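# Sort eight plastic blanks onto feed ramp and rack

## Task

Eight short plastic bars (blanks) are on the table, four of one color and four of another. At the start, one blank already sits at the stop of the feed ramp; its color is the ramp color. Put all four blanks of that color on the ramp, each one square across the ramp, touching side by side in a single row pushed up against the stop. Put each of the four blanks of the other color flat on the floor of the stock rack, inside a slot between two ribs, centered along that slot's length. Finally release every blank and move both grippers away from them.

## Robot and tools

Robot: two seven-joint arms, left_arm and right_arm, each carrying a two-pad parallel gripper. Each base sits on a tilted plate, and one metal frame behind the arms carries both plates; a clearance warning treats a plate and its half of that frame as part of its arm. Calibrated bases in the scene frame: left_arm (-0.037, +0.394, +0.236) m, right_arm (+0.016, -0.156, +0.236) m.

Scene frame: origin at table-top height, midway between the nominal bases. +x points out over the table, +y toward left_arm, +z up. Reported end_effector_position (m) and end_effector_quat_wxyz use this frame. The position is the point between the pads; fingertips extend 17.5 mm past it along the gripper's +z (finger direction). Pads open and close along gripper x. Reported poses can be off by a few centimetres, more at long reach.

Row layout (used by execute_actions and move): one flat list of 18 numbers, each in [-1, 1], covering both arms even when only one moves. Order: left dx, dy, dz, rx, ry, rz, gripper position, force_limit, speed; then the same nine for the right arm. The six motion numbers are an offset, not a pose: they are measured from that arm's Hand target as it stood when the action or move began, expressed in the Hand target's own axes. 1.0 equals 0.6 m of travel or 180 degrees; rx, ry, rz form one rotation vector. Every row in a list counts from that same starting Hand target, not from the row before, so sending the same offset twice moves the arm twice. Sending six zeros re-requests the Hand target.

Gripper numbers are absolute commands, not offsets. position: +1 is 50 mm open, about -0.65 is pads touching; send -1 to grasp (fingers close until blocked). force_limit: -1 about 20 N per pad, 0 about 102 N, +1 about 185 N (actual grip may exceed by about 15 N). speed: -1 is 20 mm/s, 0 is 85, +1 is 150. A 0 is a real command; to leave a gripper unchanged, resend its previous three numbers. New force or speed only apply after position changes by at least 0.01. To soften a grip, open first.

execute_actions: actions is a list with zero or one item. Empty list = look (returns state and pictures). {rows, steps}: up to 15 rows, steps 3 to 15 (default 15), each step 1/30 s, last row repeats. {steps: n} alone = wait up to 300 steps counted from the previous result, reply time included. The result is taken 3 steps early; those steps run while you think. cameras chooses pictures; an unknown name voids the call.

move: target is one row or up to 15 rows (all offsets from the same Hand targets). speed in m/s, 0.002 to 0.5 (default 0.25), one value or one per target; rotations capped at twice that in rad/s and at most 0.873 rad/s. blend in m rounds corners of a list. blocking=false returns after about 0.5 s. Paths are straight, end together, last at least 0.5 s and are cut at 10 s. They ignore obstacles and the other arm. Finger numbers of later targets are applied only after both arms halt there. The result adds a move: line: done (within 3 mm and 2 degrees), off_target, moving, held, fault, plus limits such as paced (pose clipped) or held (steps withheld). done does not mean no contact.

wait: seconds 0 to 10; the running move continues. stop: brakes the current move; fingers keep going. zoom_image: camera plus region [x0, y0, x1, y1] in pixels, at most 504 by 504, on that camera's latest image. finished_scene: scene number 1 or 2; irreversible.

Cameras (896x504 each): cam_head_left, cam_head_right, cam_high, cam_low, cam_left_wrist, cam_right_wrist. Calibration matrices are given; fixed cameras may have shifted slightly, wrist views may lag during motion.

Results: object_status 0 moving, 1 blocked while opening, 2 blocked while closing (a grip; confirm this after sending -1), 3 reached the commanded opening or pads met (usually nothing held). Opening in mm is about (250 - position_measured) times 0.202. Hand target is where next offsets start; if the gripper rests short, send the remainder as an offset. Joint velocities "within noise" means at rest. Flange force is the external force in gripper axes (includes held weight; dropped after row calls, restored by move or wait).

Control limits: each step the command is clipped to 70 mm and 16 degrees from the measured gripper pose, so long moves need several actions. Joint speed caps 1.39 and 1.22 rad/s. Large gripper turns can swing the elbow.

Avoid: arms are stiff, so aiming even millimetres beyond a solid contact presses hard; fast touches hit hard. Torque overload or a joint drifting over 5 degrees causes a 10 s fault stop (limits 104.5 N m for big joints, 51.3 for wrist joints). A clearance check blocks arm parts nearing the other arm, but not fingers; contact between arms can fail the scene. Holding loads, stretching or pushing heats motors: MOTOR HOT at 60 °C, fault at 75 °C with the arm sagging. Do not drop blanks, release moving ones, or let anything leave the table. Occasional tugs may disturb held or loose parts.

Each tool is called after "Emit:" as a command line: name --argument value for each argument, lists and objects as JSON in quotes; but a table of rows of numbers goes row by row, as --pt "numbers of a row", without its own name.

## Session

Emit:
execute_actions --actions '[]' --cameras '["all"]'

Emit:
zoom_image --camera "cam_low" --region '[340, 140, 700, 320]'

Emit:
zoom_image --camera "cam_high" --region '[340, 100, 560, 340]'

Scene clock: 0.00 s of 9600.00 s.
left_arm: end_effector_position=(+0.4106, +0.3946, +0.3962) position_measured=3 object_status=3 end_effector_quat_wxyz=(+0.231, +0.897, -0.352, -0.136) | right_arm: end_effector_position=(+0.4823, -0.0761, +0.1892) position_measured=3 object_status=3 end_effector_quat_wxyz=(-0.039, -0.405, +0.728, -0.551)
Joint positions: left_arm=[-0.51 1.023 1.212 1.277 -0.657 1.715 -0.067] | right_arm=[-1.041 1.581 0.289 1.358 0.835 1.347 2.585]
Joint velocities: within noise
Joint torques (N m): no reading
Flange force (N): no reading
Hand target: left_arm +0.4106, +0.3946, +0.3962; +0.231, +0.897, -0.352, -0.136 | right_arm +0.4823, -0.0761, +0.1892; -0.039, -0.405, +0.728, -0.551
camera_calibration:
cam_left_wrist: T_world_to_cam=[[0.714326, -0.695146, -0.0806869, 0.00974961], [-0.565758, -0.641502, 0.518067, 0.333079], [-0.411893, -0.32442, -0.851526, 0.799419], [0, 0, 0, 1]] pos_world=[0.510752, 0.479795, 0.508956]
cam_right_wrist: T_world_to_cam=[[-0.660092, -0.535926, 0.526366, 0.177616], [-0.660105, 0.0794007, -0.746965, 0.517386], [0.358525, -0.840523, -0.406179, 0.00786146], [0, 0, 0, 1]] pos_world=[0.455953, 0.060716, 0.296172]

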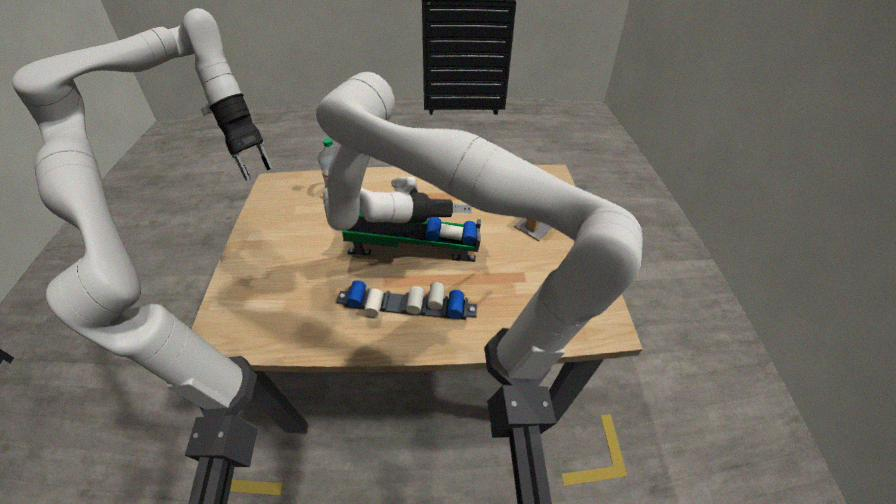

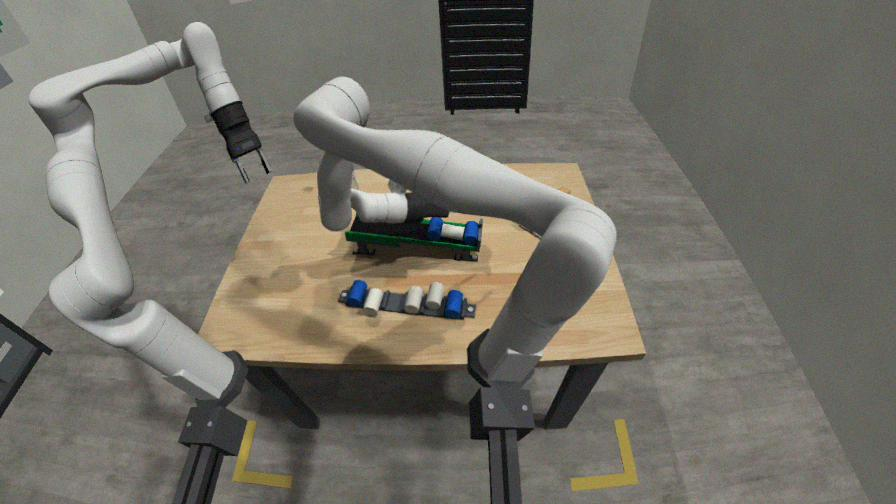

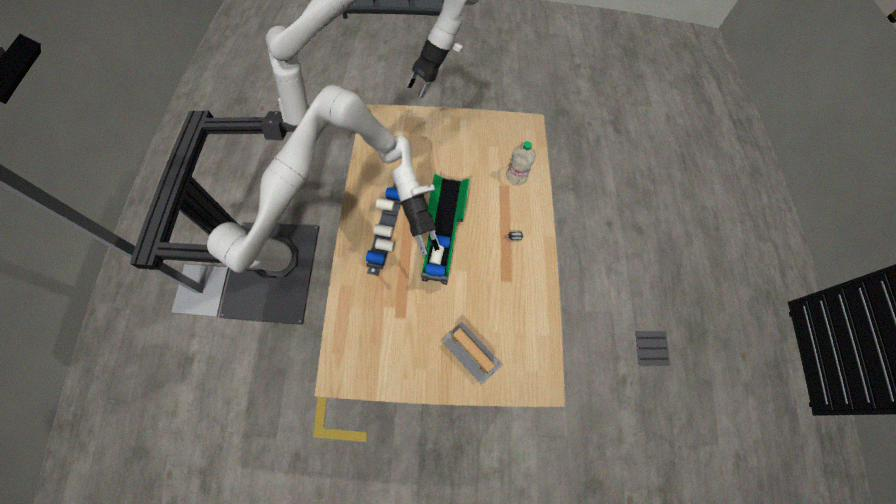

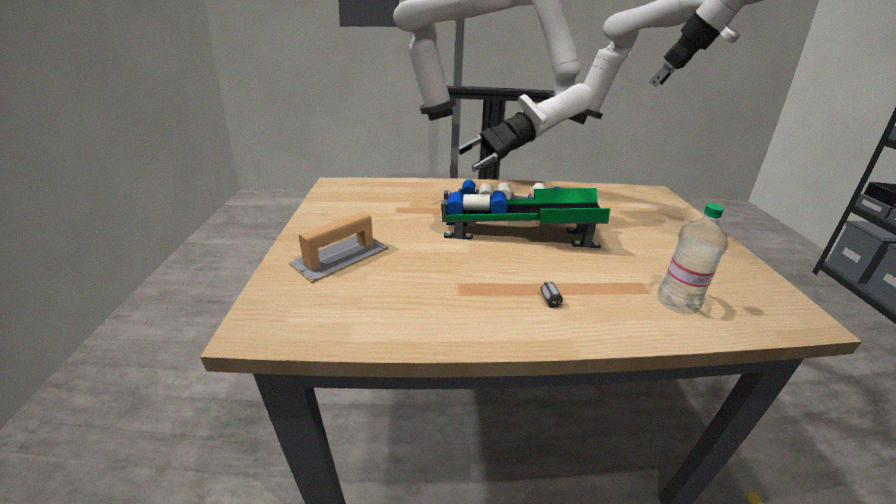

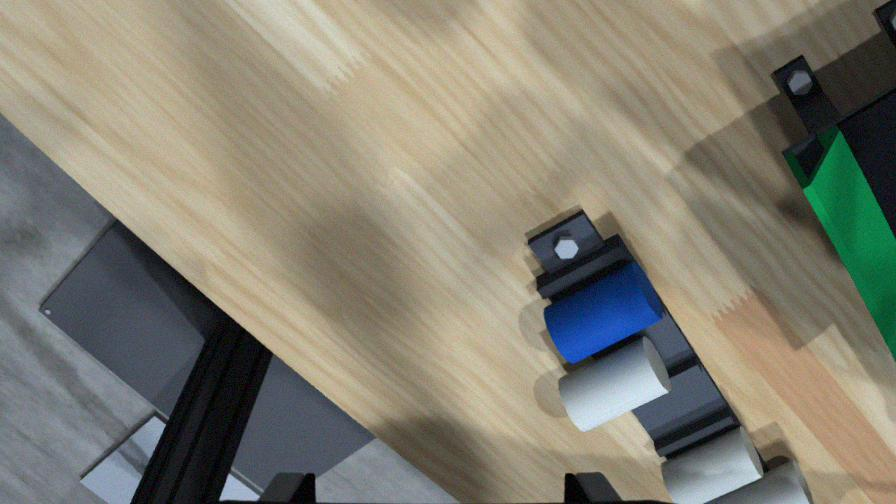

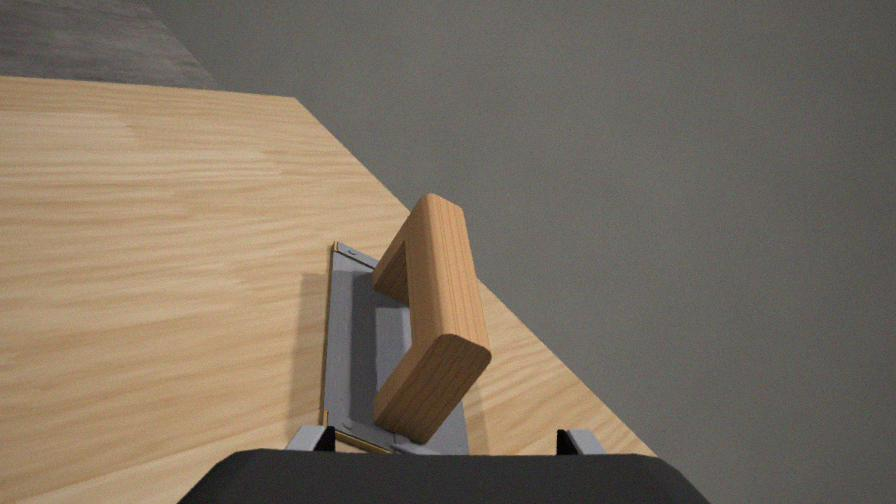

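Scaled by 1.400 from the camera's 896x504 image, which has a finer 1280x720 frame.

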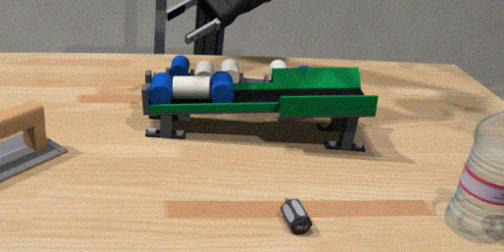

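Scaled by 2.100 from the camera's 896x504 image, which has a finer 1280x720 frame.

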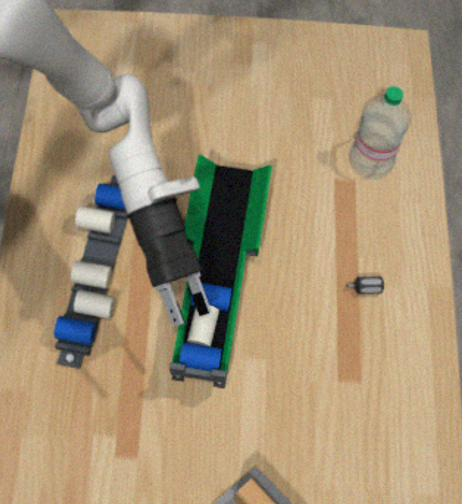

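Emit:
move --target '[0,0,0,0,0,0,1,-0.8,0, 0.1464,-0.1573,-0.1,-0.2693,-0.2605,-0.1070,1,-0.7,0]'

Emit:
zoom_image --camera "cam_head_left" --region '[320, 260, 500, 340]'

Scene clock: 3.50 s of 9600.00 s.
left_arm: end_effector_position=(+0.4106, +0.3946, +0.3962) position_measured=3 object_status=3 end_effector_quat_wxyz=(+0.231, +0.897, -0.352, -0.136) | right_arm: end_effector_position=(+0.4600, -0.0803, +0.3296) position_measured=3 object_status=3 end_effector_quat_wxyz=(+0.000, -0.643, +0.766, +0.000)
Joint positions: left_arm=[-0.51 1.023 1.212 1.277 -0.657 1.715 -0.067] | right_arm=[-0.33 0.645 -0.199 1.717 0.472 0.961 3.72]
Joint velocities: left_arm=[within noise] | right_arm=[0.005 0.001 -0.002 -0.003 -0.004 0.005 0.006]
Joint torques (N m): left_arm=[6.2 -21.8 8.98 -1.28 1.79 0.24 -0.05] | right_arm=[-6.95 -16.86 -4.21 -6.51 0.27 0.07 0.36]
Flange force (N): left_arm=[8.2 -5.6 -6.8] | right_arm=[3.0 -1.3 -1.4]
Hand target: left_arm +0.4106, +0.3946, +0.3962; +0.231, +0.897, -0.352, -0.136 | right_arm +0.4600, -0.0803, +0.3296; +0.000, -0.643, +0.766, +0.000
Off the commanded pose: left_arm 0.000 m, 0 deg | right_arm 0.000 m, 0 deg.
Kept back: nothing.
move: done
camera_calibration:
cam_left_wrist: T_world_to_cam=[[0.714326, -0.695146, -0.0806869, 0.00974961], [-0.565758, -0.641502, 0.518067, 0.333079], [-0.411893, -0.32442, -0.851526, 0.799419], [0, 0, 0, 1]] pos_world=[0.510752, 0.479795, 0.508956]
cam_right_wrist: T_world_to_cam=[[-0.150904, -0.988424, 0.0156684, -0.0154442], [-0.987955, 0.151343, 0.0322427, 0.507533], [-0.0342408, -0.0106142, -0.999357, 0.512222], [0, 0, 0, 1]] pos_world=[0.516628, -0.0866404, 0.495771]

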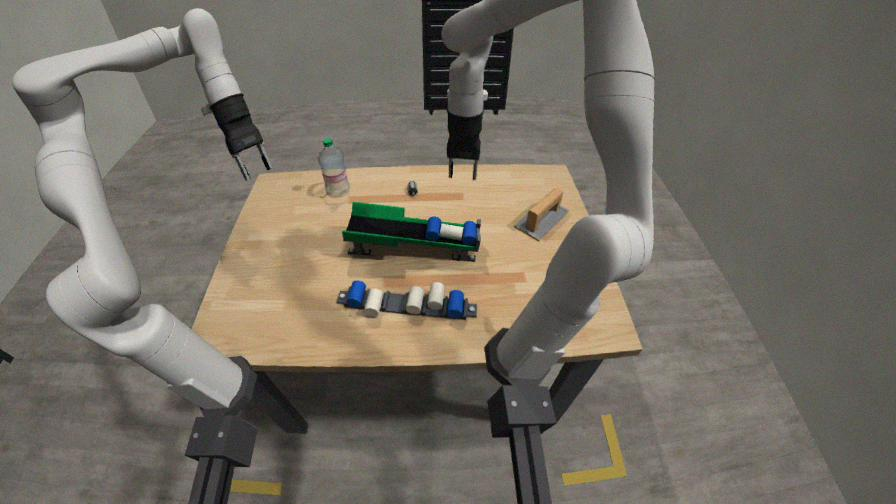

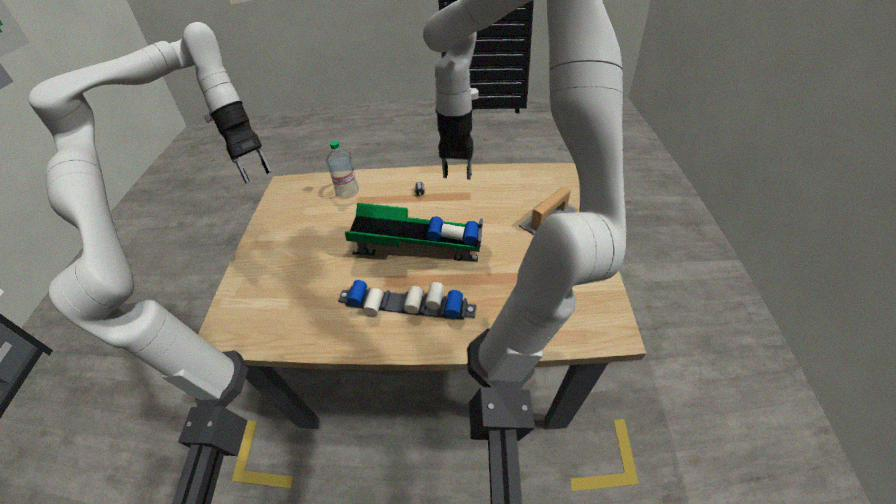

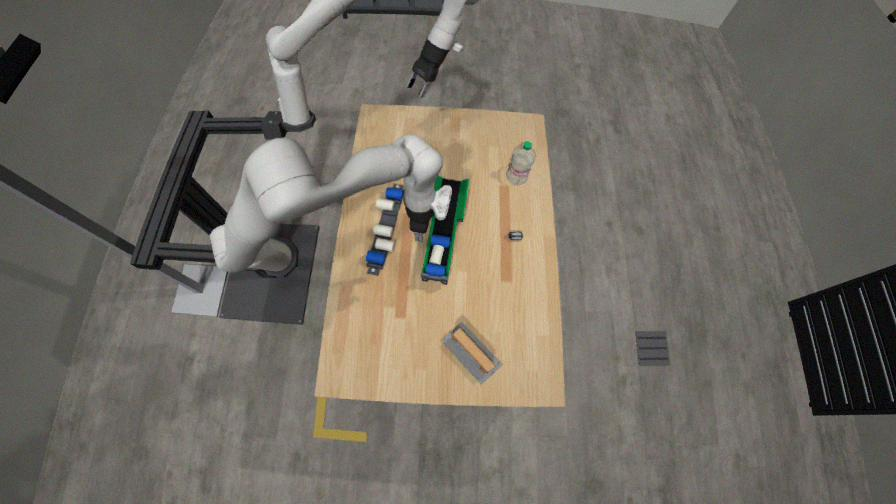

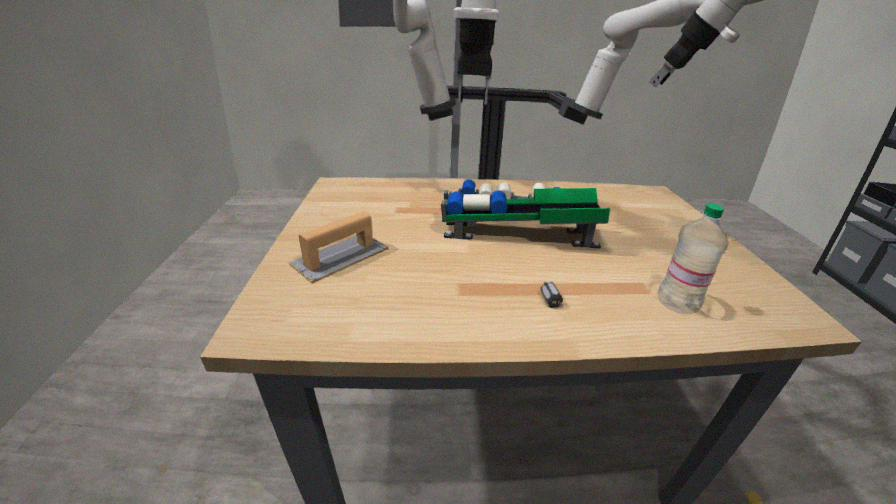

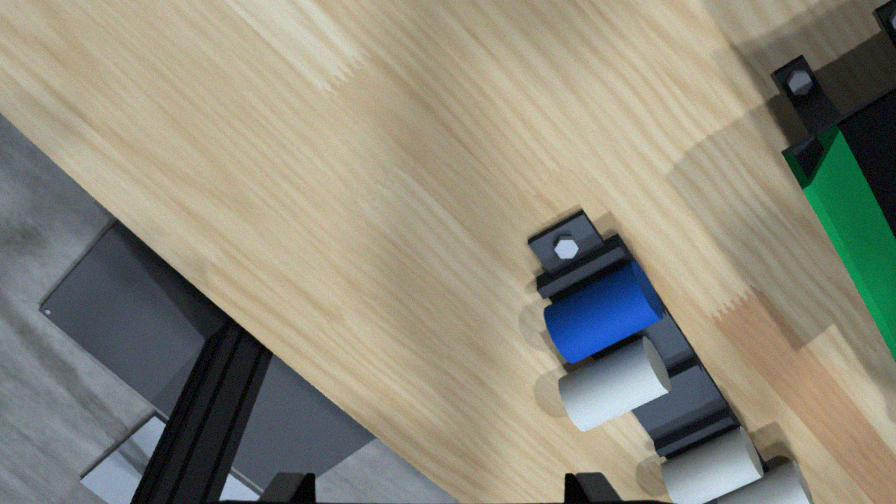

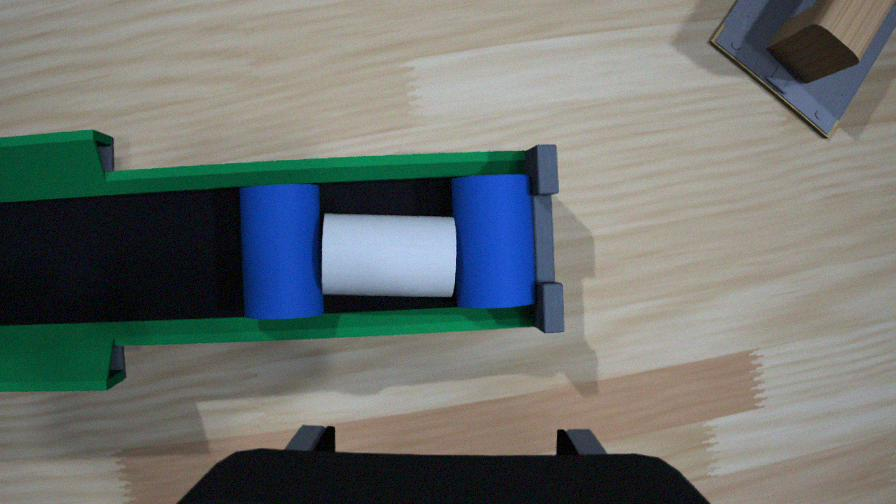

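Scaled by 2.800 from the camera's 896x504 image, which has a finer 1280x720 frame.

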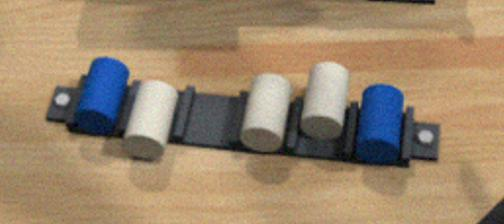

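Emit:
execute_actions --actions '[]' --cameras '["cam_right_wrist","cam_high"]'

Scene clock: 4.77 s of 9600.00 s.
left_arm: end_effector_position=(+0.4106, +0.3946, +0.3962) position_measured=3 object_status=3 end_effector_quat_wxyz=(+0.231, +0.897, -0.352, -0.136) | right_arm: end_effector_position=(+0.4599, -0.0803, +0.3296) position_measured=3 object_status=3 end_effector_quat_wxyz=(+0.000, -0.643, +0.766, +0.000)
Joint positions: left_arm=[-0.51 1.023 1.212 1.277 -0.657 1.715 -0.067] | right_arm=[-0.33 0.645 -0.2 1.717 0.472 0.961 3.721]
Joint velocities: within noise
Joint torques (N m): left_arm=[6.28 -21.77 8.99 -1.19 1.77 0.31 -0.04] | right_arm=[-7 -17.1 -4.27 -6.72 0.3 0.1 0.25]
Flange force (N): left_arm=[8.2 -5.7 -6.8] | right_arm=[3.3 -1.2 -0.8]
Hand target: left_arm +0.4106, +0.3946, +0.3962; +0.231, +0.897, -0.352, -0.136 | right_arm +0.4599, -0.0803, +0.3296; +0.000, -0.643, +0.766, +0.000
Off the commanded pose: left_arm 0.000 m, 0 deg | right_arm 0.000 m, 0 deg.
Steps of this call (1-38: nothing new was sent). Readings (end_effector_position of left_arm | right_arm; what the end effector reports):
1: (+0.4106, +0.3946, +0.3962) | (+0.4600, -0.0803, +0.3296) | left_arm position_measured=3 object_status=3 | right_arm position_measured=3 object_status=3
2: (+0.4106, +0.3946, +0.3962) | (+0.4600, -0.0803, +0.3296) | left_arm position_measured=3 object_status=3 | right_arm position_measured=3 object_status=3
4: (+0.4106, +0.3946, +0.3962) | (+0.4599, -0.0803, +0.3296) | left_arm position_measured=3 object_status=3 | right_arm position_measured=3 object_status=3
8: (+0.4106, +0.3946, +0.3962) | (+0.4600, -0.0803, +0.3296) | left_arm position_measured=3 object_status=3 | right_arm position_measured=3 object_status=3
38: the state above
camera_calibration:
cam_right_wrist: T_world_to_cam=[[-0.150871, -0.98843, 0.0155892, -0.0154732], [-0.987946, 0.151313, 0.0326779, 0.507379], [-0.0346586, -0.0104712, -0.999344, 0.512414], [0, 0, 0, 1]] pos_world=[0.516688, -0.0867016, 0.495739]
Images, in order (width x height): cam_high 896x504, cam_right_wrist 896x504.

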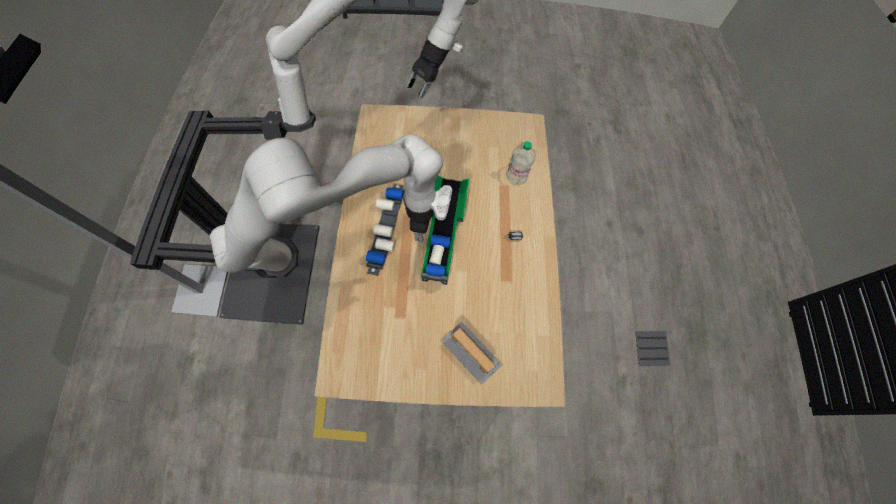

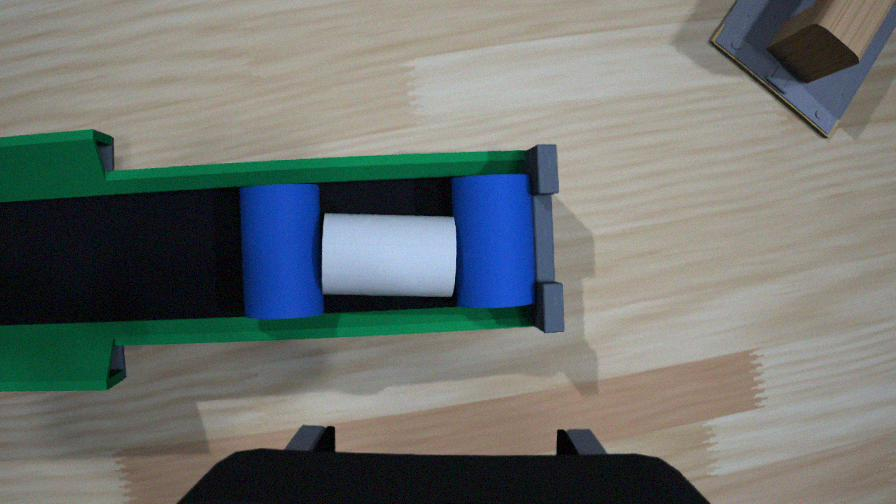

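Emit:
move --target '[0,0,0,0,0,0,1,-0.8,0,-0.0463,-0.068,0.2,0,0,-0.4906,1,-0.7,0]' --cameras '["cam_right_wrist"]'

Scene clock: 9.00 s of 9600.00 s.
left_arm: end_effector_position=(+0.4106, +0.3946, +0.3962) position_measured=3 object_status=3 end_effector_quat_wxyz=(+0.231, +0.897, -0.352, -0.136) | right_arm: end_effector_position=(+0.5050, -0.0599, +0.2097) position_measured=3 object_status=3 end_effector_quat_wxyz=(+0.000, +0.995, -0.102, +0.000)
Joint positions: left_arm=[-0.51 1.023 1.212 1.277 -0.657 1.715 -0.067] | right_arm=[-0.118 0.966 -0.456 1.612 0.85 0.923 5.023]
Joint velocities: left_arm=[within noise] | right_arm=[0.001 0.002 -0.002 -0.003 0.001 0.002 0.01]
Joint torques (N m): left_arm=[6.22 -21.8 9.01 -1.3 1.81 0.29 -0.04] | right_arm=[-8.01 -20.47 -6.36 -4.73 0.27 0.01 0.11]
Flange force (N): left_arm=[8.1 -5.5 -6.6] | right_arm=[1.6 3.2 -0.9]
Hand target: left_arm +0.4106, +0.3946, +0.3962; +0.231, +0.897, -0.352, -0.136 | right_arm +0.5050, -0.0599, +0.2096; +0.000, +0.995, -0.101, +0.000
Off the commanded pose: left_arm 0.000 m, 0 deg | right_arm 0.000 m, 0 deg.
Kept back: nothing.
move: done
camera_calibration:
cam_right_wrist: T_world_to_cam=[[0.98345, -0.180445, 0.0163191, -0.511195], [-0.180893, -0.982971, 0.0323356, 0.0772354], [0.0102064, -0.0347525, -0.999344, 0.37022], [0, 0, 0, 1]] pos_world=[0.512927, -0.00345608, 0.375822]
Images, in order (width x height): cam_right_wrist 896x504.

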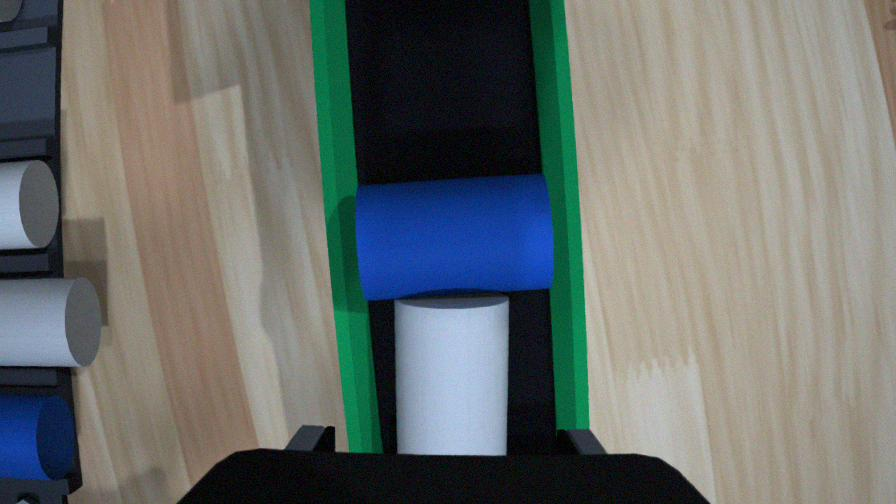

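Emit:
move --pt "0 0 0 0 0 0 1 -0.8 0 0.0037 0 0.1333 0 0 0 0.85 -0.7 0" --pt "0 0 0 0 0 0 1 -0.8 0 0.0037 0 0.17 0 0 0 0.85 -0.7 0" --speed '[0.2,0.1]' --cameras '["cam_right_wrist"]'

Emit:
zoom_image --camera "cam_right_wrist" --region '[250, 150, 650, 460]'

Scene clock: 11.17 s of 9600.00 s.
left_arm: end_effector_position=(+0.4106, +0.3946, +0.3962) position_measured=3 object_status=3 end_effector_quat_wxyz=(+0.231, +0.897, -0.352, -0.136) | right_arm: end_effector_position=(+0.5072, -0.0603, +0.1077) position_measured=25 object_status=3 end_effector_quat_wxyz=(+0.000, +0.995, -0.102, +0.000)
Joint positions: left_arm=[-0.51 1.023 1.212 1.277 -0.657 1.715 -0.067] | right_arm=[-0.114 1.149 -0.363 1.591 0.982 0.761 4.944]
Joint velocities: within noise
Joint torques (N m): left_arm=[6.23 -21.82 9.01 -1.3 1.79 0.25 -0.04] | right_arm=[-8.12 -20.82 -5.91 -3.4 0.23 0.16 0.25]
Flange force (N): left_arm=[8.1 -5.6 -6.6] | right_arm=[0.5 3.5 -1.4]
Hand target: left_arm +0.4106, +0.3946, +0.3962; +0.231, +0.897, -0.352, -0.136 | right_arm +0.5072, -0.0603, +0.1076; +0.000, +0.995, -0.102, +0.000
Off the commanded pose: left_arm 0.000 m, 0 deg | right_arm 0.000 m, 0 deg.
Kept back: nothing.
move: done
camera_calibration:
cam_right_wrist: T_world_to_cam=[[0.983526, -0.180039, 0.0162022, -0.511781], [-0.180484, -0.983047, 0.0323275, 0.0803284], [0.0101073, -0.0347191, -0.999346, 0.268351], [0, 0, 0, 1]] pos_world=[0.515136, -0.00385711, 0.273871]
Images, in order (width x height): cam_right_wrist 896x504.

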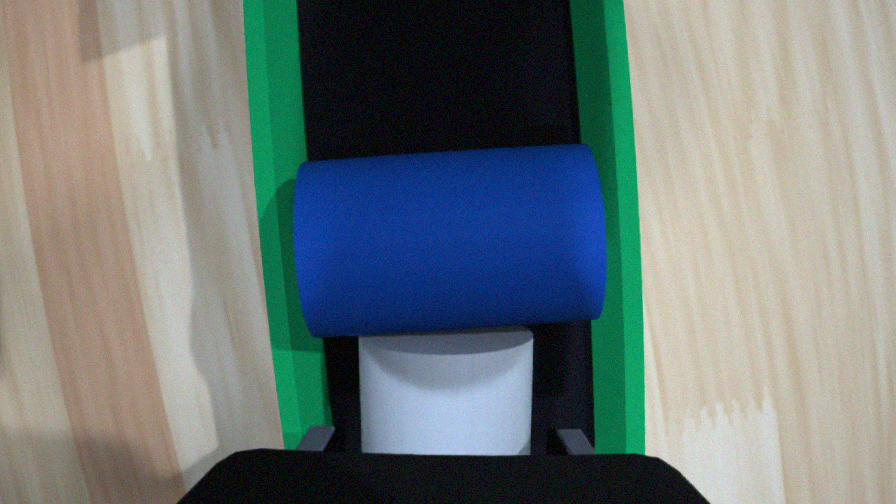

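Scaled by 1.260 from the camera's 896x504 image, which has a finer 1280x720 frame.

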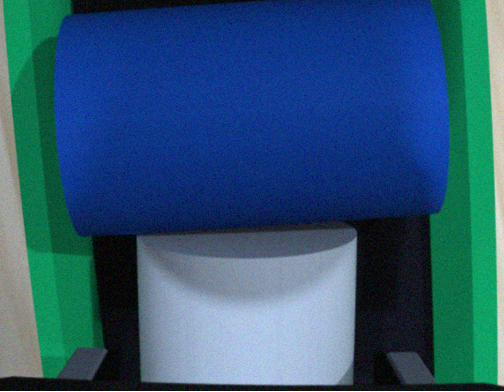

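Emit:
move --pt "0 0 0 0 0 0 1 -0.8 0 0.0008 0 0.0067 0 0 0 0.85 -0.7 0" --pt "0 0 0 0 0 0 1 -0.8 0 0.0008 0 0.0067 0 0 0 -1 -0.7 -0.5" --speed 0.05 --cameras '["cam_right_wrist"]'

Scene clock: 13.30 s of 9600.00 s.
left_arm: end_effector_position=(+0.4106, +0.3946, +0.3962) position_measured=3 object_status=3 end_effector_quat_wxyz=(+0.231, +0.897, -0.352, -0.136) | right_arm: end_effector_position=(+0.5077, -0.0604, +0.1036) position_measured=68 object_status=2 end_effector_quat_wxyz=(+0.000, +0.995, -0.101, +0.000)
Joint positions: left_arm=[-0.51 1.023 1.212 1.277 -0.657 1.715 -0.067] | right_arm=[-0.113 1.157 -0.36 1.588 0.986 0.756 4.943]
Joint velocities: within noise
Joint torques (N m): left_arm=[6.2 -21.8 9.02 -1.28 1.73 0.27 -0.05] | right_arm=[-8.14 -20.95 -6.01 -3.31 0.23 0.14 0.22]
Flange force (N): left_arm=[8.2 -5.5 -6.7] | right_arm=[0.8 3.4 -1.1]
Hand target: left_arm +0.4106, +0.3946, +0.3962; +0.231, +0.897, -0.352, -0.136 | right_arm +0.5077, -0.0604, +0.1036; +0.000, +0.995, -0.102, +0.000
Off the commanded pose: left_arm 0.000 m, 0 deg | right_arm 0.000 m, 0 deg.
Kept back: nothing.
move: done
camera_calibration:
cam_right_wrist: T_world_to_cam=[[0.983533, -0.179995, 0.0162704, -0.512222], [-0.180442, -0.983056, 0.0322845, 0.0804629], [0.0101837, -0.0346887, -0.999346, 0.26421], [0, 0, 0, 1]] pos_world=[0.515616, -0.00393277, 0.269774]
Images, in order (width x height): cam_right_wrist 896x504.

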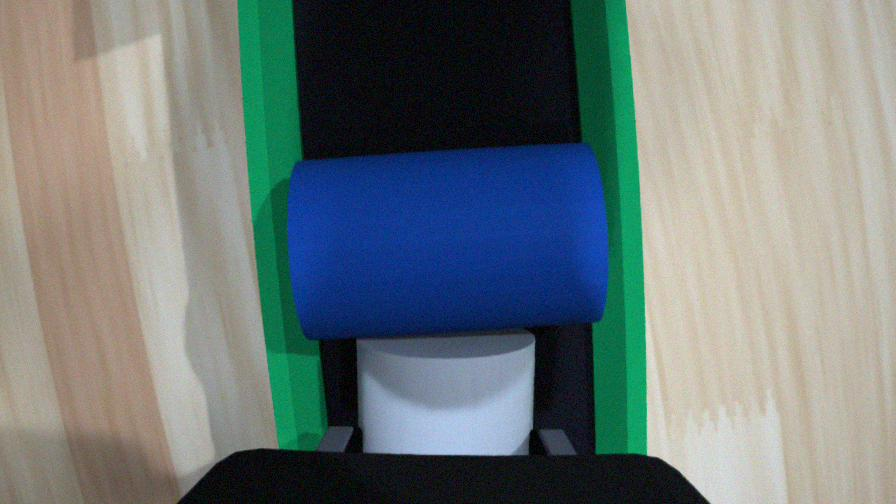

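Emit:
move --pt "0 0 0 0 0 0 1 -0.8 0 0 0 -0.035 0 0 0 -1 -0.7 -0.5" --pt "0 0 0 0 0 0 1 -0.8 0 0 0 -0.13 0 0 0 -1 -0.7 -0.5" --speed '[0.08,0.15]' --cameras '["cam_right_wrist"]'

Scene clock: 15.13 s of 9600.00 s.
left_arm: end_effector_position=(+0.4106, +0.3946, +0.3962) position_measured=3 object_status=3 end_effector_quat_wxyz=(+0.231, +0.897, -0.352, -0.136) | right_arm: end_effector_position=(+0.5076, -0.0604, +0.1815) position_measured=68 object_status=2 end_effector_quat_wxyz=(+0.000, +0.995, -0.101, +0.000)
Joint positions: left_arm=[-0.51 1.023 1.212 1.277 -0.657 1.715 -0.067] | right_arm=[-0.114 1.016 -0.433 1.607 0.886 0.879 5.006]
Joint velocities: within noise
Joint torques (N m): left_arm=[6.26 -21.89 9 -1.33 1.74 0.3 -0.05] | right_arm=[-8.12 -20.72 -6.54 -4.37 0.31 0.06 0.27]
Flange force (N): left_arm=[7.9 -5.5 -6.4] | right_arm=[0.9 3.3 -0.5]
Hand target: left_arm +0.4106, +0.3946, +0.3962; +0.231, +0.897, -0.352, -0.136 | right_arm +0.5076, -0.0605, +0.1816; +0.000, +0.995, -0.101, +0.000
Off the commanded pose: left_arm 0.000 m, 0 deg | right_arm 0.000 m, 0 deg.
Kept back: nothing.
move: done
camera_calibration:
cam_right_wrist: T_world_to_cam=[[0.983552, -0.179893, 0.0162358, -0.513431], [-0.180339, -0.983073, 0.0323293, 0.0778572], [0.0101451, -0.0347255, -0.999345, 0.342065], [0, 0, 0, 1]] pos_world=[0.515556, -0.00394494, 0.34766]
Images, in order (width x height): cam_right_wrist 896x504.

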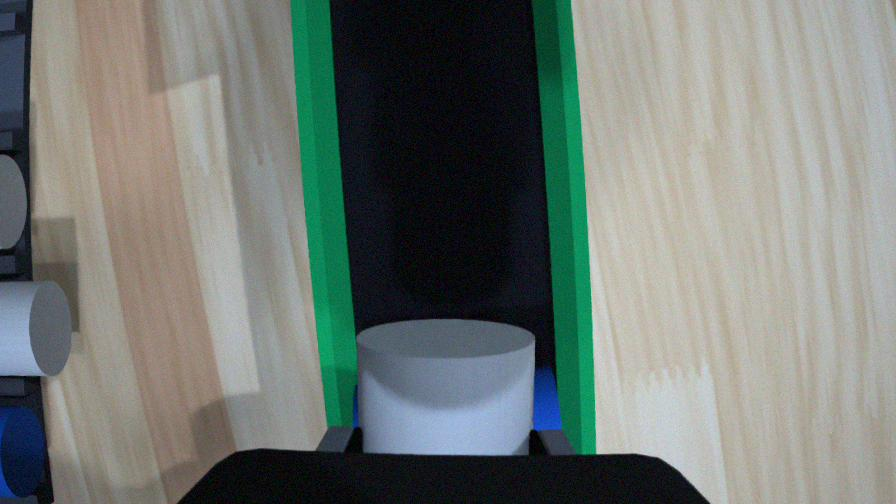

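Emit:
move --target '[0,0,0,0,0,0,1,-0.8,0,-0.3876,-0.1829,-0.03,0,0,0.48,-1,-0.7,-0.5]' --cameras '["cam_right_wrist"]'

Scene clock: 18.80 s of 9600.00 s.
left_arm: end_effector_position=(+0.4106, +0.3946, +0.3962) position_measured=3 object_status=3 end_effector_quat_wxyz=(+0.231, +0.897, -0.352, -0.136) | right_arm: end_effector_position=(+0.3021, +0.0939, +0.1996) position_measured=68 object_status=2 end_effector_quat_wxyz=(+0.000, -0.656, +0.755, +0.000)
Joint positions: left_arm=[-0.51 1.023 1.212 1.277 -0.657 1.715 -0.067] | right_arm=[-0.849 0.964 -0.081 1.917 0.532 0.537 3.16]
Joint velocities: left_arm=[within noise] | right_arm=[-0.008 0 0.004 0.002 -0.002 -0.003 -0.01]
Joint torques (N m): left_arm=[6.25 -21.77 9.08 -1.23 1.71 0.24 -0.05] | right_arm=[-5.99 -17.93 -2.88 -4.04 0.26 0.03 0.09]
Flange force (N): left_arm=[8.2 -5.6 -6.9] | right_arm=[1.7 -3.8 -1.3]
Hand target: left_arm +0.4106, +0.3946, +0.3962; +0.231, +0.897, -0.352, -0.136 | right_arm +0.3020, +0.0940, +0.1996; +0.000, -0.656, +0.755, +0.000
Off the commanded pose: left_arm 0.000 m, 0 deg | right_arm 0.000 m, 0 deg.
Kept back: nothing.
move: done
camera_calibration:
cam_right_wrist: T_world_to_cam=[[-0.117438, -0.992958, 0.0155609, 0.125265], [-0.992483, 0.117896, 0.0328384, 0.333789], [-0.0344417, -0.0115875, -0.99934, 0.378918], [0, 0, 0, 1]] pos_world=[0.359042, 0.0894211, 0.365757]
Images, in order (width x height): cam_right_wrist 896x504.

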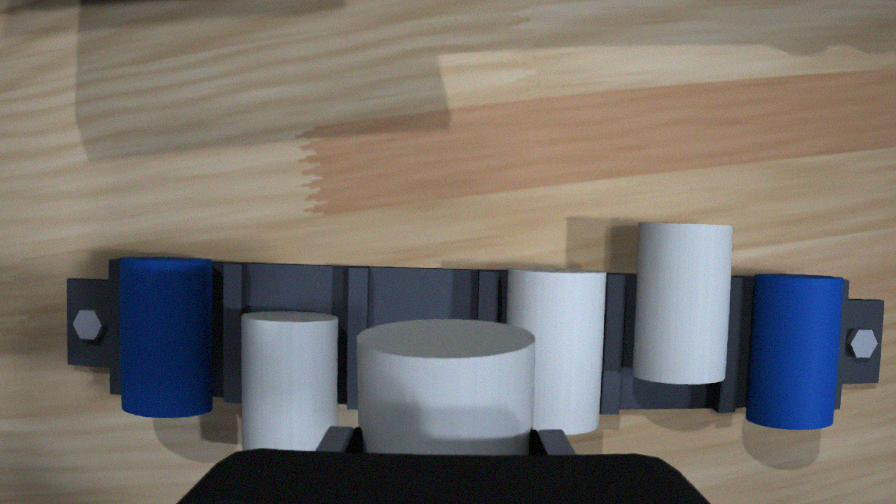

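Emit:
move --target '[0,0,0,0,0,0,1,-0.8,0,-0.0155,-0.0075,0.125,-0.0267,0,0.0085,-1,-0.7,-0.5]' --cameras '["cam_right_wrist"]' --speed 0.15

Emit:
zoom_image --camera "cam_right_wrist" --region '[200, 200, 700, 460]'

Scene clock: 20.27 s of 9600.00 s.
left_arm: end_effector_position=(+0.4106, +0.3946, +0.3962) position_measured=3 object_status=3 end_effector_quat_wxyz=(+0.231, +0.897, -0.352, -0.136) | right_arm: end_effector_position=(+0.3078, +0.1026, +0.1247) position_measured=68 object_status=2 end_effector_quat_wxyz=(-0.027, -0.645, +0.763, +0.032)
Joint positions: left_arm=[-0.51 1.023 1.212 1.277 -0.657 1.715 -0.067] | right_arm=[-0.752 1.148 -0.093 1.818 0.529 0.471 3.211]
Joint velocities: within noise
Joint torques (N m): left_arm=[6.27 -21.79 9.01 -1.29 1.76 0.3 -0.05] | right_arm=[-6.58 -19.56 -3.52 -3.04 0.13 0.16 0.31]
Flange force (N): left_arm=[7.9 -5.5 -6.5] | right_arm=[2.3 -3.0 -0.8]
Hand target: left_arm +0.4106, +0.3946, +0.3962; +0.231, +0.897, -0.352, -0.136 | right_arm +0.3078, +0.1026, +0.1246; -0.027, -0.645, +0.763, +0.032
Off the commanded pose: left_arm 0.000 m, 0 deg | right_arm 0.000 m, 0 deg.
Kept back: nothing.
move: done
camera_calibration:
cam_right_wrist: T_world_to_cam=[[-0.143031, -0.989611, 0.0145635, 0.143406], [-0.982773, 0.143752, 0.11616, 0.324831], [-0.117046, 0.00230188, -0.993124, 0.327591], [0, 0, 0, 1]] pos_world=[0.37809, 0.0944668, 0.285517]
Images, in order (width x height): cam_right_wrist 896x504.

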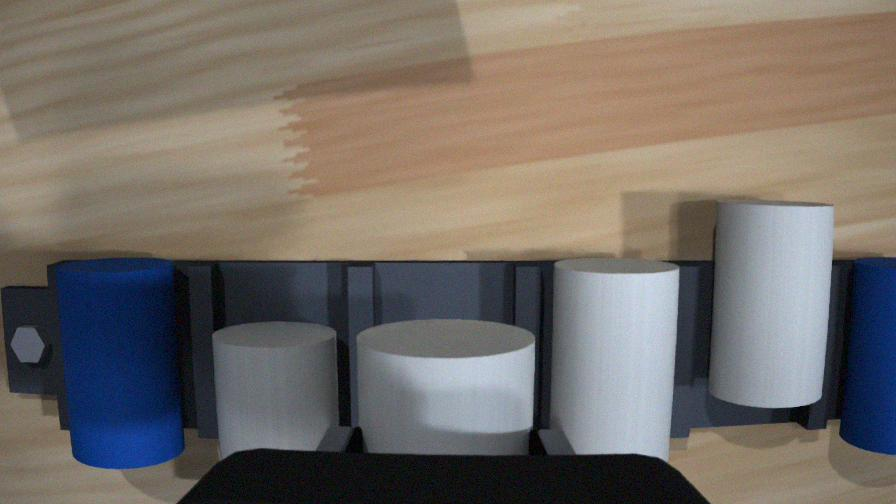

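Scaled by 1.008 from the camera's 896x504 image, which has a finer 1280x720 frame.

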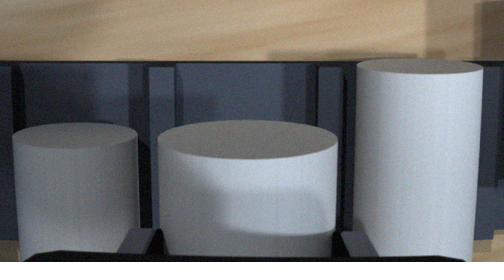

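Emit:
move --pt "0 0 0 0 0 0 1 -0.8 0 -0.001 -0.0123 0.018 0 0 0 -1 -0.7 -0.5" --pt "0 0 0 0 0 0 1 -0.8 0 -0.001 -0.0199 0.1112 0 0 0 -1 -0.7 -0.5" --cameras '["cam_right_wrist"]' --speed '[0.1,0.08]'

Emit:
zoom_image --camera "cam_right_wrist" --region '[200, 200, 700, 460]'

Scene clock: 22.70 s of 9600.00 s.
left_arm: end_effector_position=(+0.4106, +0.3946, +0.3962) position_measured=3 object_status=3 end_effector_quat_wxyz=(+0.231, +0.897, -0.352, -0.136) | right_arm: end_effector_position=(+0.3141, +0.1021, +0.0572) position_measured=68 object_status=2 end_effector_quat_wxyz=(-0.027, -0.645, +0.763, +0.032)
Joint positions: left_arm=[-0.51 1.023 1.212 1.277 -0.657 1.715 -0.067] | right_arm=[-0.744 1.301 -0.039 1.759 0.568 0.365 3.2]
Joint velocities: within noise
Joint torques (N m): left_arm=[6.26 -21.81 9.08 -1.28 1.75 0.31 -0.07] | right_arm=[-6.58 -19.99 -3.11 -2 0.17 0.3 0.21]
Flange force (N): left_arm=[8.1 -5.5 -6.5] | right_arm=[2.3 -2.9 -1.1]
Hand target: left_arm +0.4106, +0.3946, +0.3962; +0.231, +0.897, -0.352, -0.136 | right_arm +0.3141, +0.1021, +0.0572; -0.027, -0.645, +0.763, +0.032
Off the commanded pose: left_arm 0.000 m, 0 deg | right_arm 0.000 m, 0 deg.
Kept back: nothing.
move: done
camera_calibration:
cam_right_wrist: T_world_to_cam=[[-0.143027, -0.989609, 0.0147083, 0.144772], [-0.98276, 0.143765, 0.116251, 0.338965], [-0.117158, 0.00217241, -0.993111, 0.261348], [0, 0, 0, 1]] pos_world=[0.384446, 0.0939689, 0.218013]
Images, in order (width x height): cam_right_wrist 896x504.

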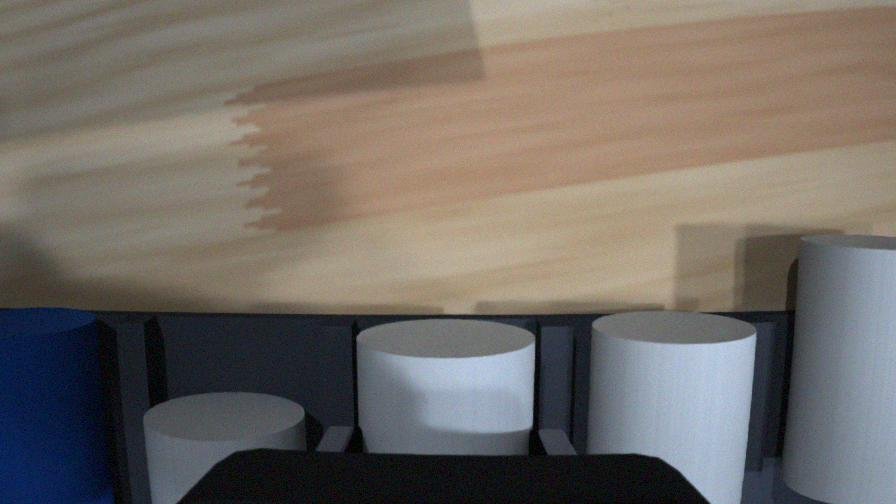

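Scaled by 1.008 from the camera's 896x504 image, which has a finer 1280x720 frame.

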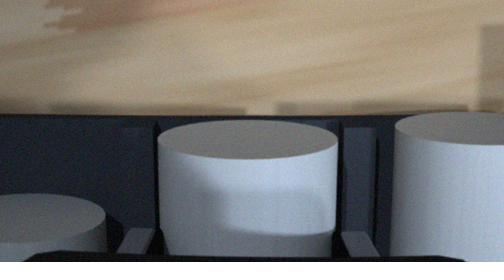

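Emit:
move --target '[0,0,0,0,0,0,1,-0.8,0,0,-0.0003,0.0042,0,0,0,-1,-0.7,-0.5]' --cameras '[]' --speed 0.02

Emit:
move --target '[0,0,0,0,0,0,1,-0.8,0,0,-0.0002,0.0025,0,0,0,-1,-0.7,-0.5]' --cameras '[]' --speed 0.02

Scene clock: 23.67 s of 9600.00 s.
left_arm: end_effector_position=(+0.4106, +0.3946, +0.3962) position_measured=3 object_status=3 end_effector_quat_wxyz=(+0.231, +0.897, -0.352, -0.136) | right_arm: end_effector_position=(+0.3141, +0.1021, +0.0547) position_measured=68 object_status=2 end_effector_quat_wxyz=(-0.027, -0.645, +0.763, +0.032)
Joint positions: left_arm=[-0.51 1.023 1.212 1.277 -0.657 1.715 -0.067] | right_arm=[-0.745 1.307 -0.037 1.757 0.569 0.361 3.199]
Joint velocities: within noise
Joint torques (N m): left_arm=[6.23 -21.83 8.99 -1.28 1.75 0.28 -0.07] | right_arm=[-6.61 -20.3 -3.24 -2.15 0.17 0.12 0.24]
Flange force (N): left_arm=[8.1 -5.5 -6.6] | right_arm=[2.3 -2.8 -0.8]
Hand target: left_arm +0.4106, +0.3946, +0.3962; +0.231, +0.897, -0.352, -0.136 | right_arm +0.3141, +0.1021, +0.0546; -0.027, -0.645, +0.763, +0.032
Off the commanded pose: left_arm 0.000 m, 0 deg | right_arm 0.000 m, 0 deg.
Kept back: nothing.
move: done
No camera images: "cameras" was empty.

Scene clock: 24.37 s of 9600.00 s.
left_arm: end_effector_position=(+0.4106, +0.3946, +0.3962) position_measured=3 object_status=3 end_effector_quat_wxyz=(+0.231, +0.897, -0.352, -0.136) | right_arm: end_effector_position=(+0.3141, +0.1021, +0.0532) position_measured=68 object_status=2 end_effector_quat_wxyz=(-0.027, -0.645, +0.763, +0.032)
Joint positions: left_arm=[-0.51 1.023 1.212 1.277 -0.657 1.715 -0.067] | right_arm=[-0.745 1.31 -0.036 1.755 0.57 0.358 3.199]
Joint velocities: within noise
Joint torques (N m): left_arm=[6.26 -21.86 9.04 -1.24 1.7 0.25 -0.06] | right_arm=[-6.59 -20.2 -3.19 -2 0.15 0.19 0.25]
Flange force (N): left_arm=[8.2 -5.6 -6.8] | right_arm=[2.2 -2.9 -0.8]
Hand target: left_arm +0.4106, +0.3946, +0.3962; +0.231, +0.897, -0.352, -0.136 | right_arm +0.3141, +0.1021, +0.0531; -0.027, -0.645, +0.763, +0.032
Off the commanded pose: left_arm 0.000 m, 0 deg | right_arm 0.000 m, 0 deg.
Kept back: nothing.
move: done
No camera images: "cameras" was empty.

Emit:
move --target '[0,0,0,0,0,0,1,-0.8,0,0,-0.0002,0.0025,0,0,0,-1,-0.7,-0.5]' --cameras '[]' --speed 0.02

Emit:
move --target '[0,0,0,0,0,0,1,-0.8,0,0,-0.0002,0.0022,0,0,0,-1,-0.7,-0.5]' --cameras '["cam_right_wrist"]' --speed 0.02

Scene clock: 25.30 s of 9600.00 s.
left_arm: end_effector_position=(+0.4106, +0.3946, +0.3962) position_measured=3 object_status=3 end_effector_quat_wxyz=(+0.231, +0.897, -0.352, -0.136) | right_arm: end_effector_position=(+0.3141, +0.1021, +0.0517) position_measured=68 object_status=2 end_effector_quat_wxyz=(-0.027, -0.645, +0.763, +0.032)
Joint positions: left_arm=[-0.51 1.023 1.212 1.277 -0.657 1.715 -0.067] | right_arm=[-0.745 1.313 -0.035 1.754 0.571 0.356 3.198]
Joint velocities: within noise
Joint torques (N m): left_arm=[6.24 -21.81 9.07 -1.23 1.76 0.26 -0.07] | right_arm=[-6.43 -17.91 -3.31 -2.25 0.19 -0.36 0.24]
Flange force (N): left_arm=[8.3 -5.6 -6.8] | right_arm=[3.5 -2.7 -7.1]
Hand target: left_arm +0.4106, +0.3946, +0.3962; +0.231, +0.897, -0.352, -0.136 | right_arm +0.3141, +0.1021, +0.0516; -0.027, -0.645, +0.763, +0.032
Off the commanded pose: left_arm 0.000 m, 0 deg | right_arm 0.000 m, 0 deg.
Kept back: nothing.
move: done
No camera images: "cameras" was empty.

Scene clock: 26.00 s of 9600.00 s.
left_arm: end_effector_position=(+0.4106, +0.3946, +0.3962) position_measured=3 object_status=3 end_effector_quat_wxyz=(+0.231, +0.897, -0.352, -0.136) | right_arm: end_effector_position=(+0.3141, +0.1021, +0.0504) position_measured=68 object_status=2 end_effector_quat_wxyz=(-0.027, -0.645, +0.763, +0.032)
Joint positions: left_arm=[-0.51 1.023 1.212 1.277 -0.657 1.715 -0.067] | right_arm=[-0.745 1.316 -0.034 1.753 0.571 0.354 3.198]
Joint velocities: within noise
Joint torques (N m): left_arm=[6.24 -21.87 9 -1.34 1.72 0.25 -0.08] | right_arm=[-3.9 -4.67 -1.3 -6.61 1.13 -4.28 0.28]
Flange force (N): left_arm=[8.0 -5.4 -6.5] | right_arm=[12.6 5.2 -48.9]
Hand target: left_arm +0.4106, +0.3946, +0.3962; +0.231, +0.897, -0.352, -0.136 | right_arm +0.3141, +0.1021, +0.0503; -0.027, -0.645, +0.763, +0.032
Off the commanded pose: left_arm 0.000 m, 0 deg | right_arm 0.000 m, 0 deg.
Kept back: nothing.
move: done
camera_calibration:
cam_right_wrist: T_world_to_cam=[[-0.143018, -0.989611, 0.0146634, 0.1449], [-0.982767, 0.143751, 0.116206, 0.339744], [-0.117107, 0.00220889, -0.993117, 0.254505], [0, 0, 0, 1]] pos_world=[0.384417, 0.0939939, 0.211148]
Images, in order (width x height): cam_right_wrist 896x504.

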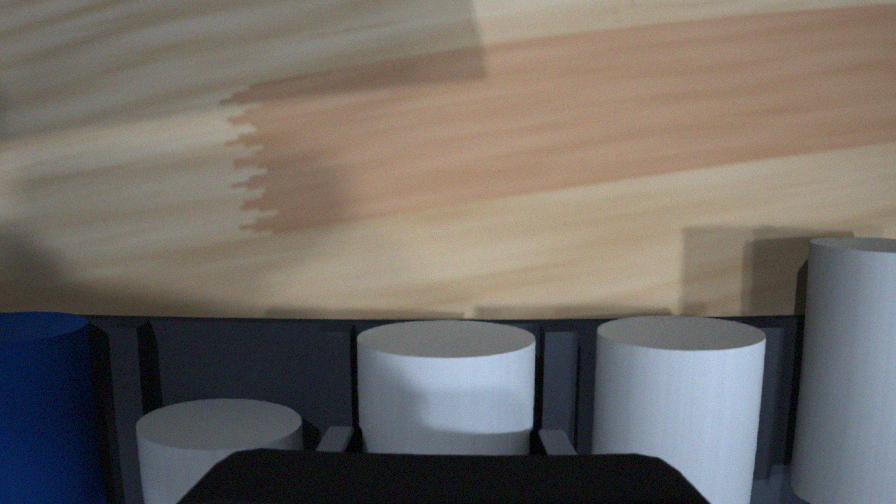

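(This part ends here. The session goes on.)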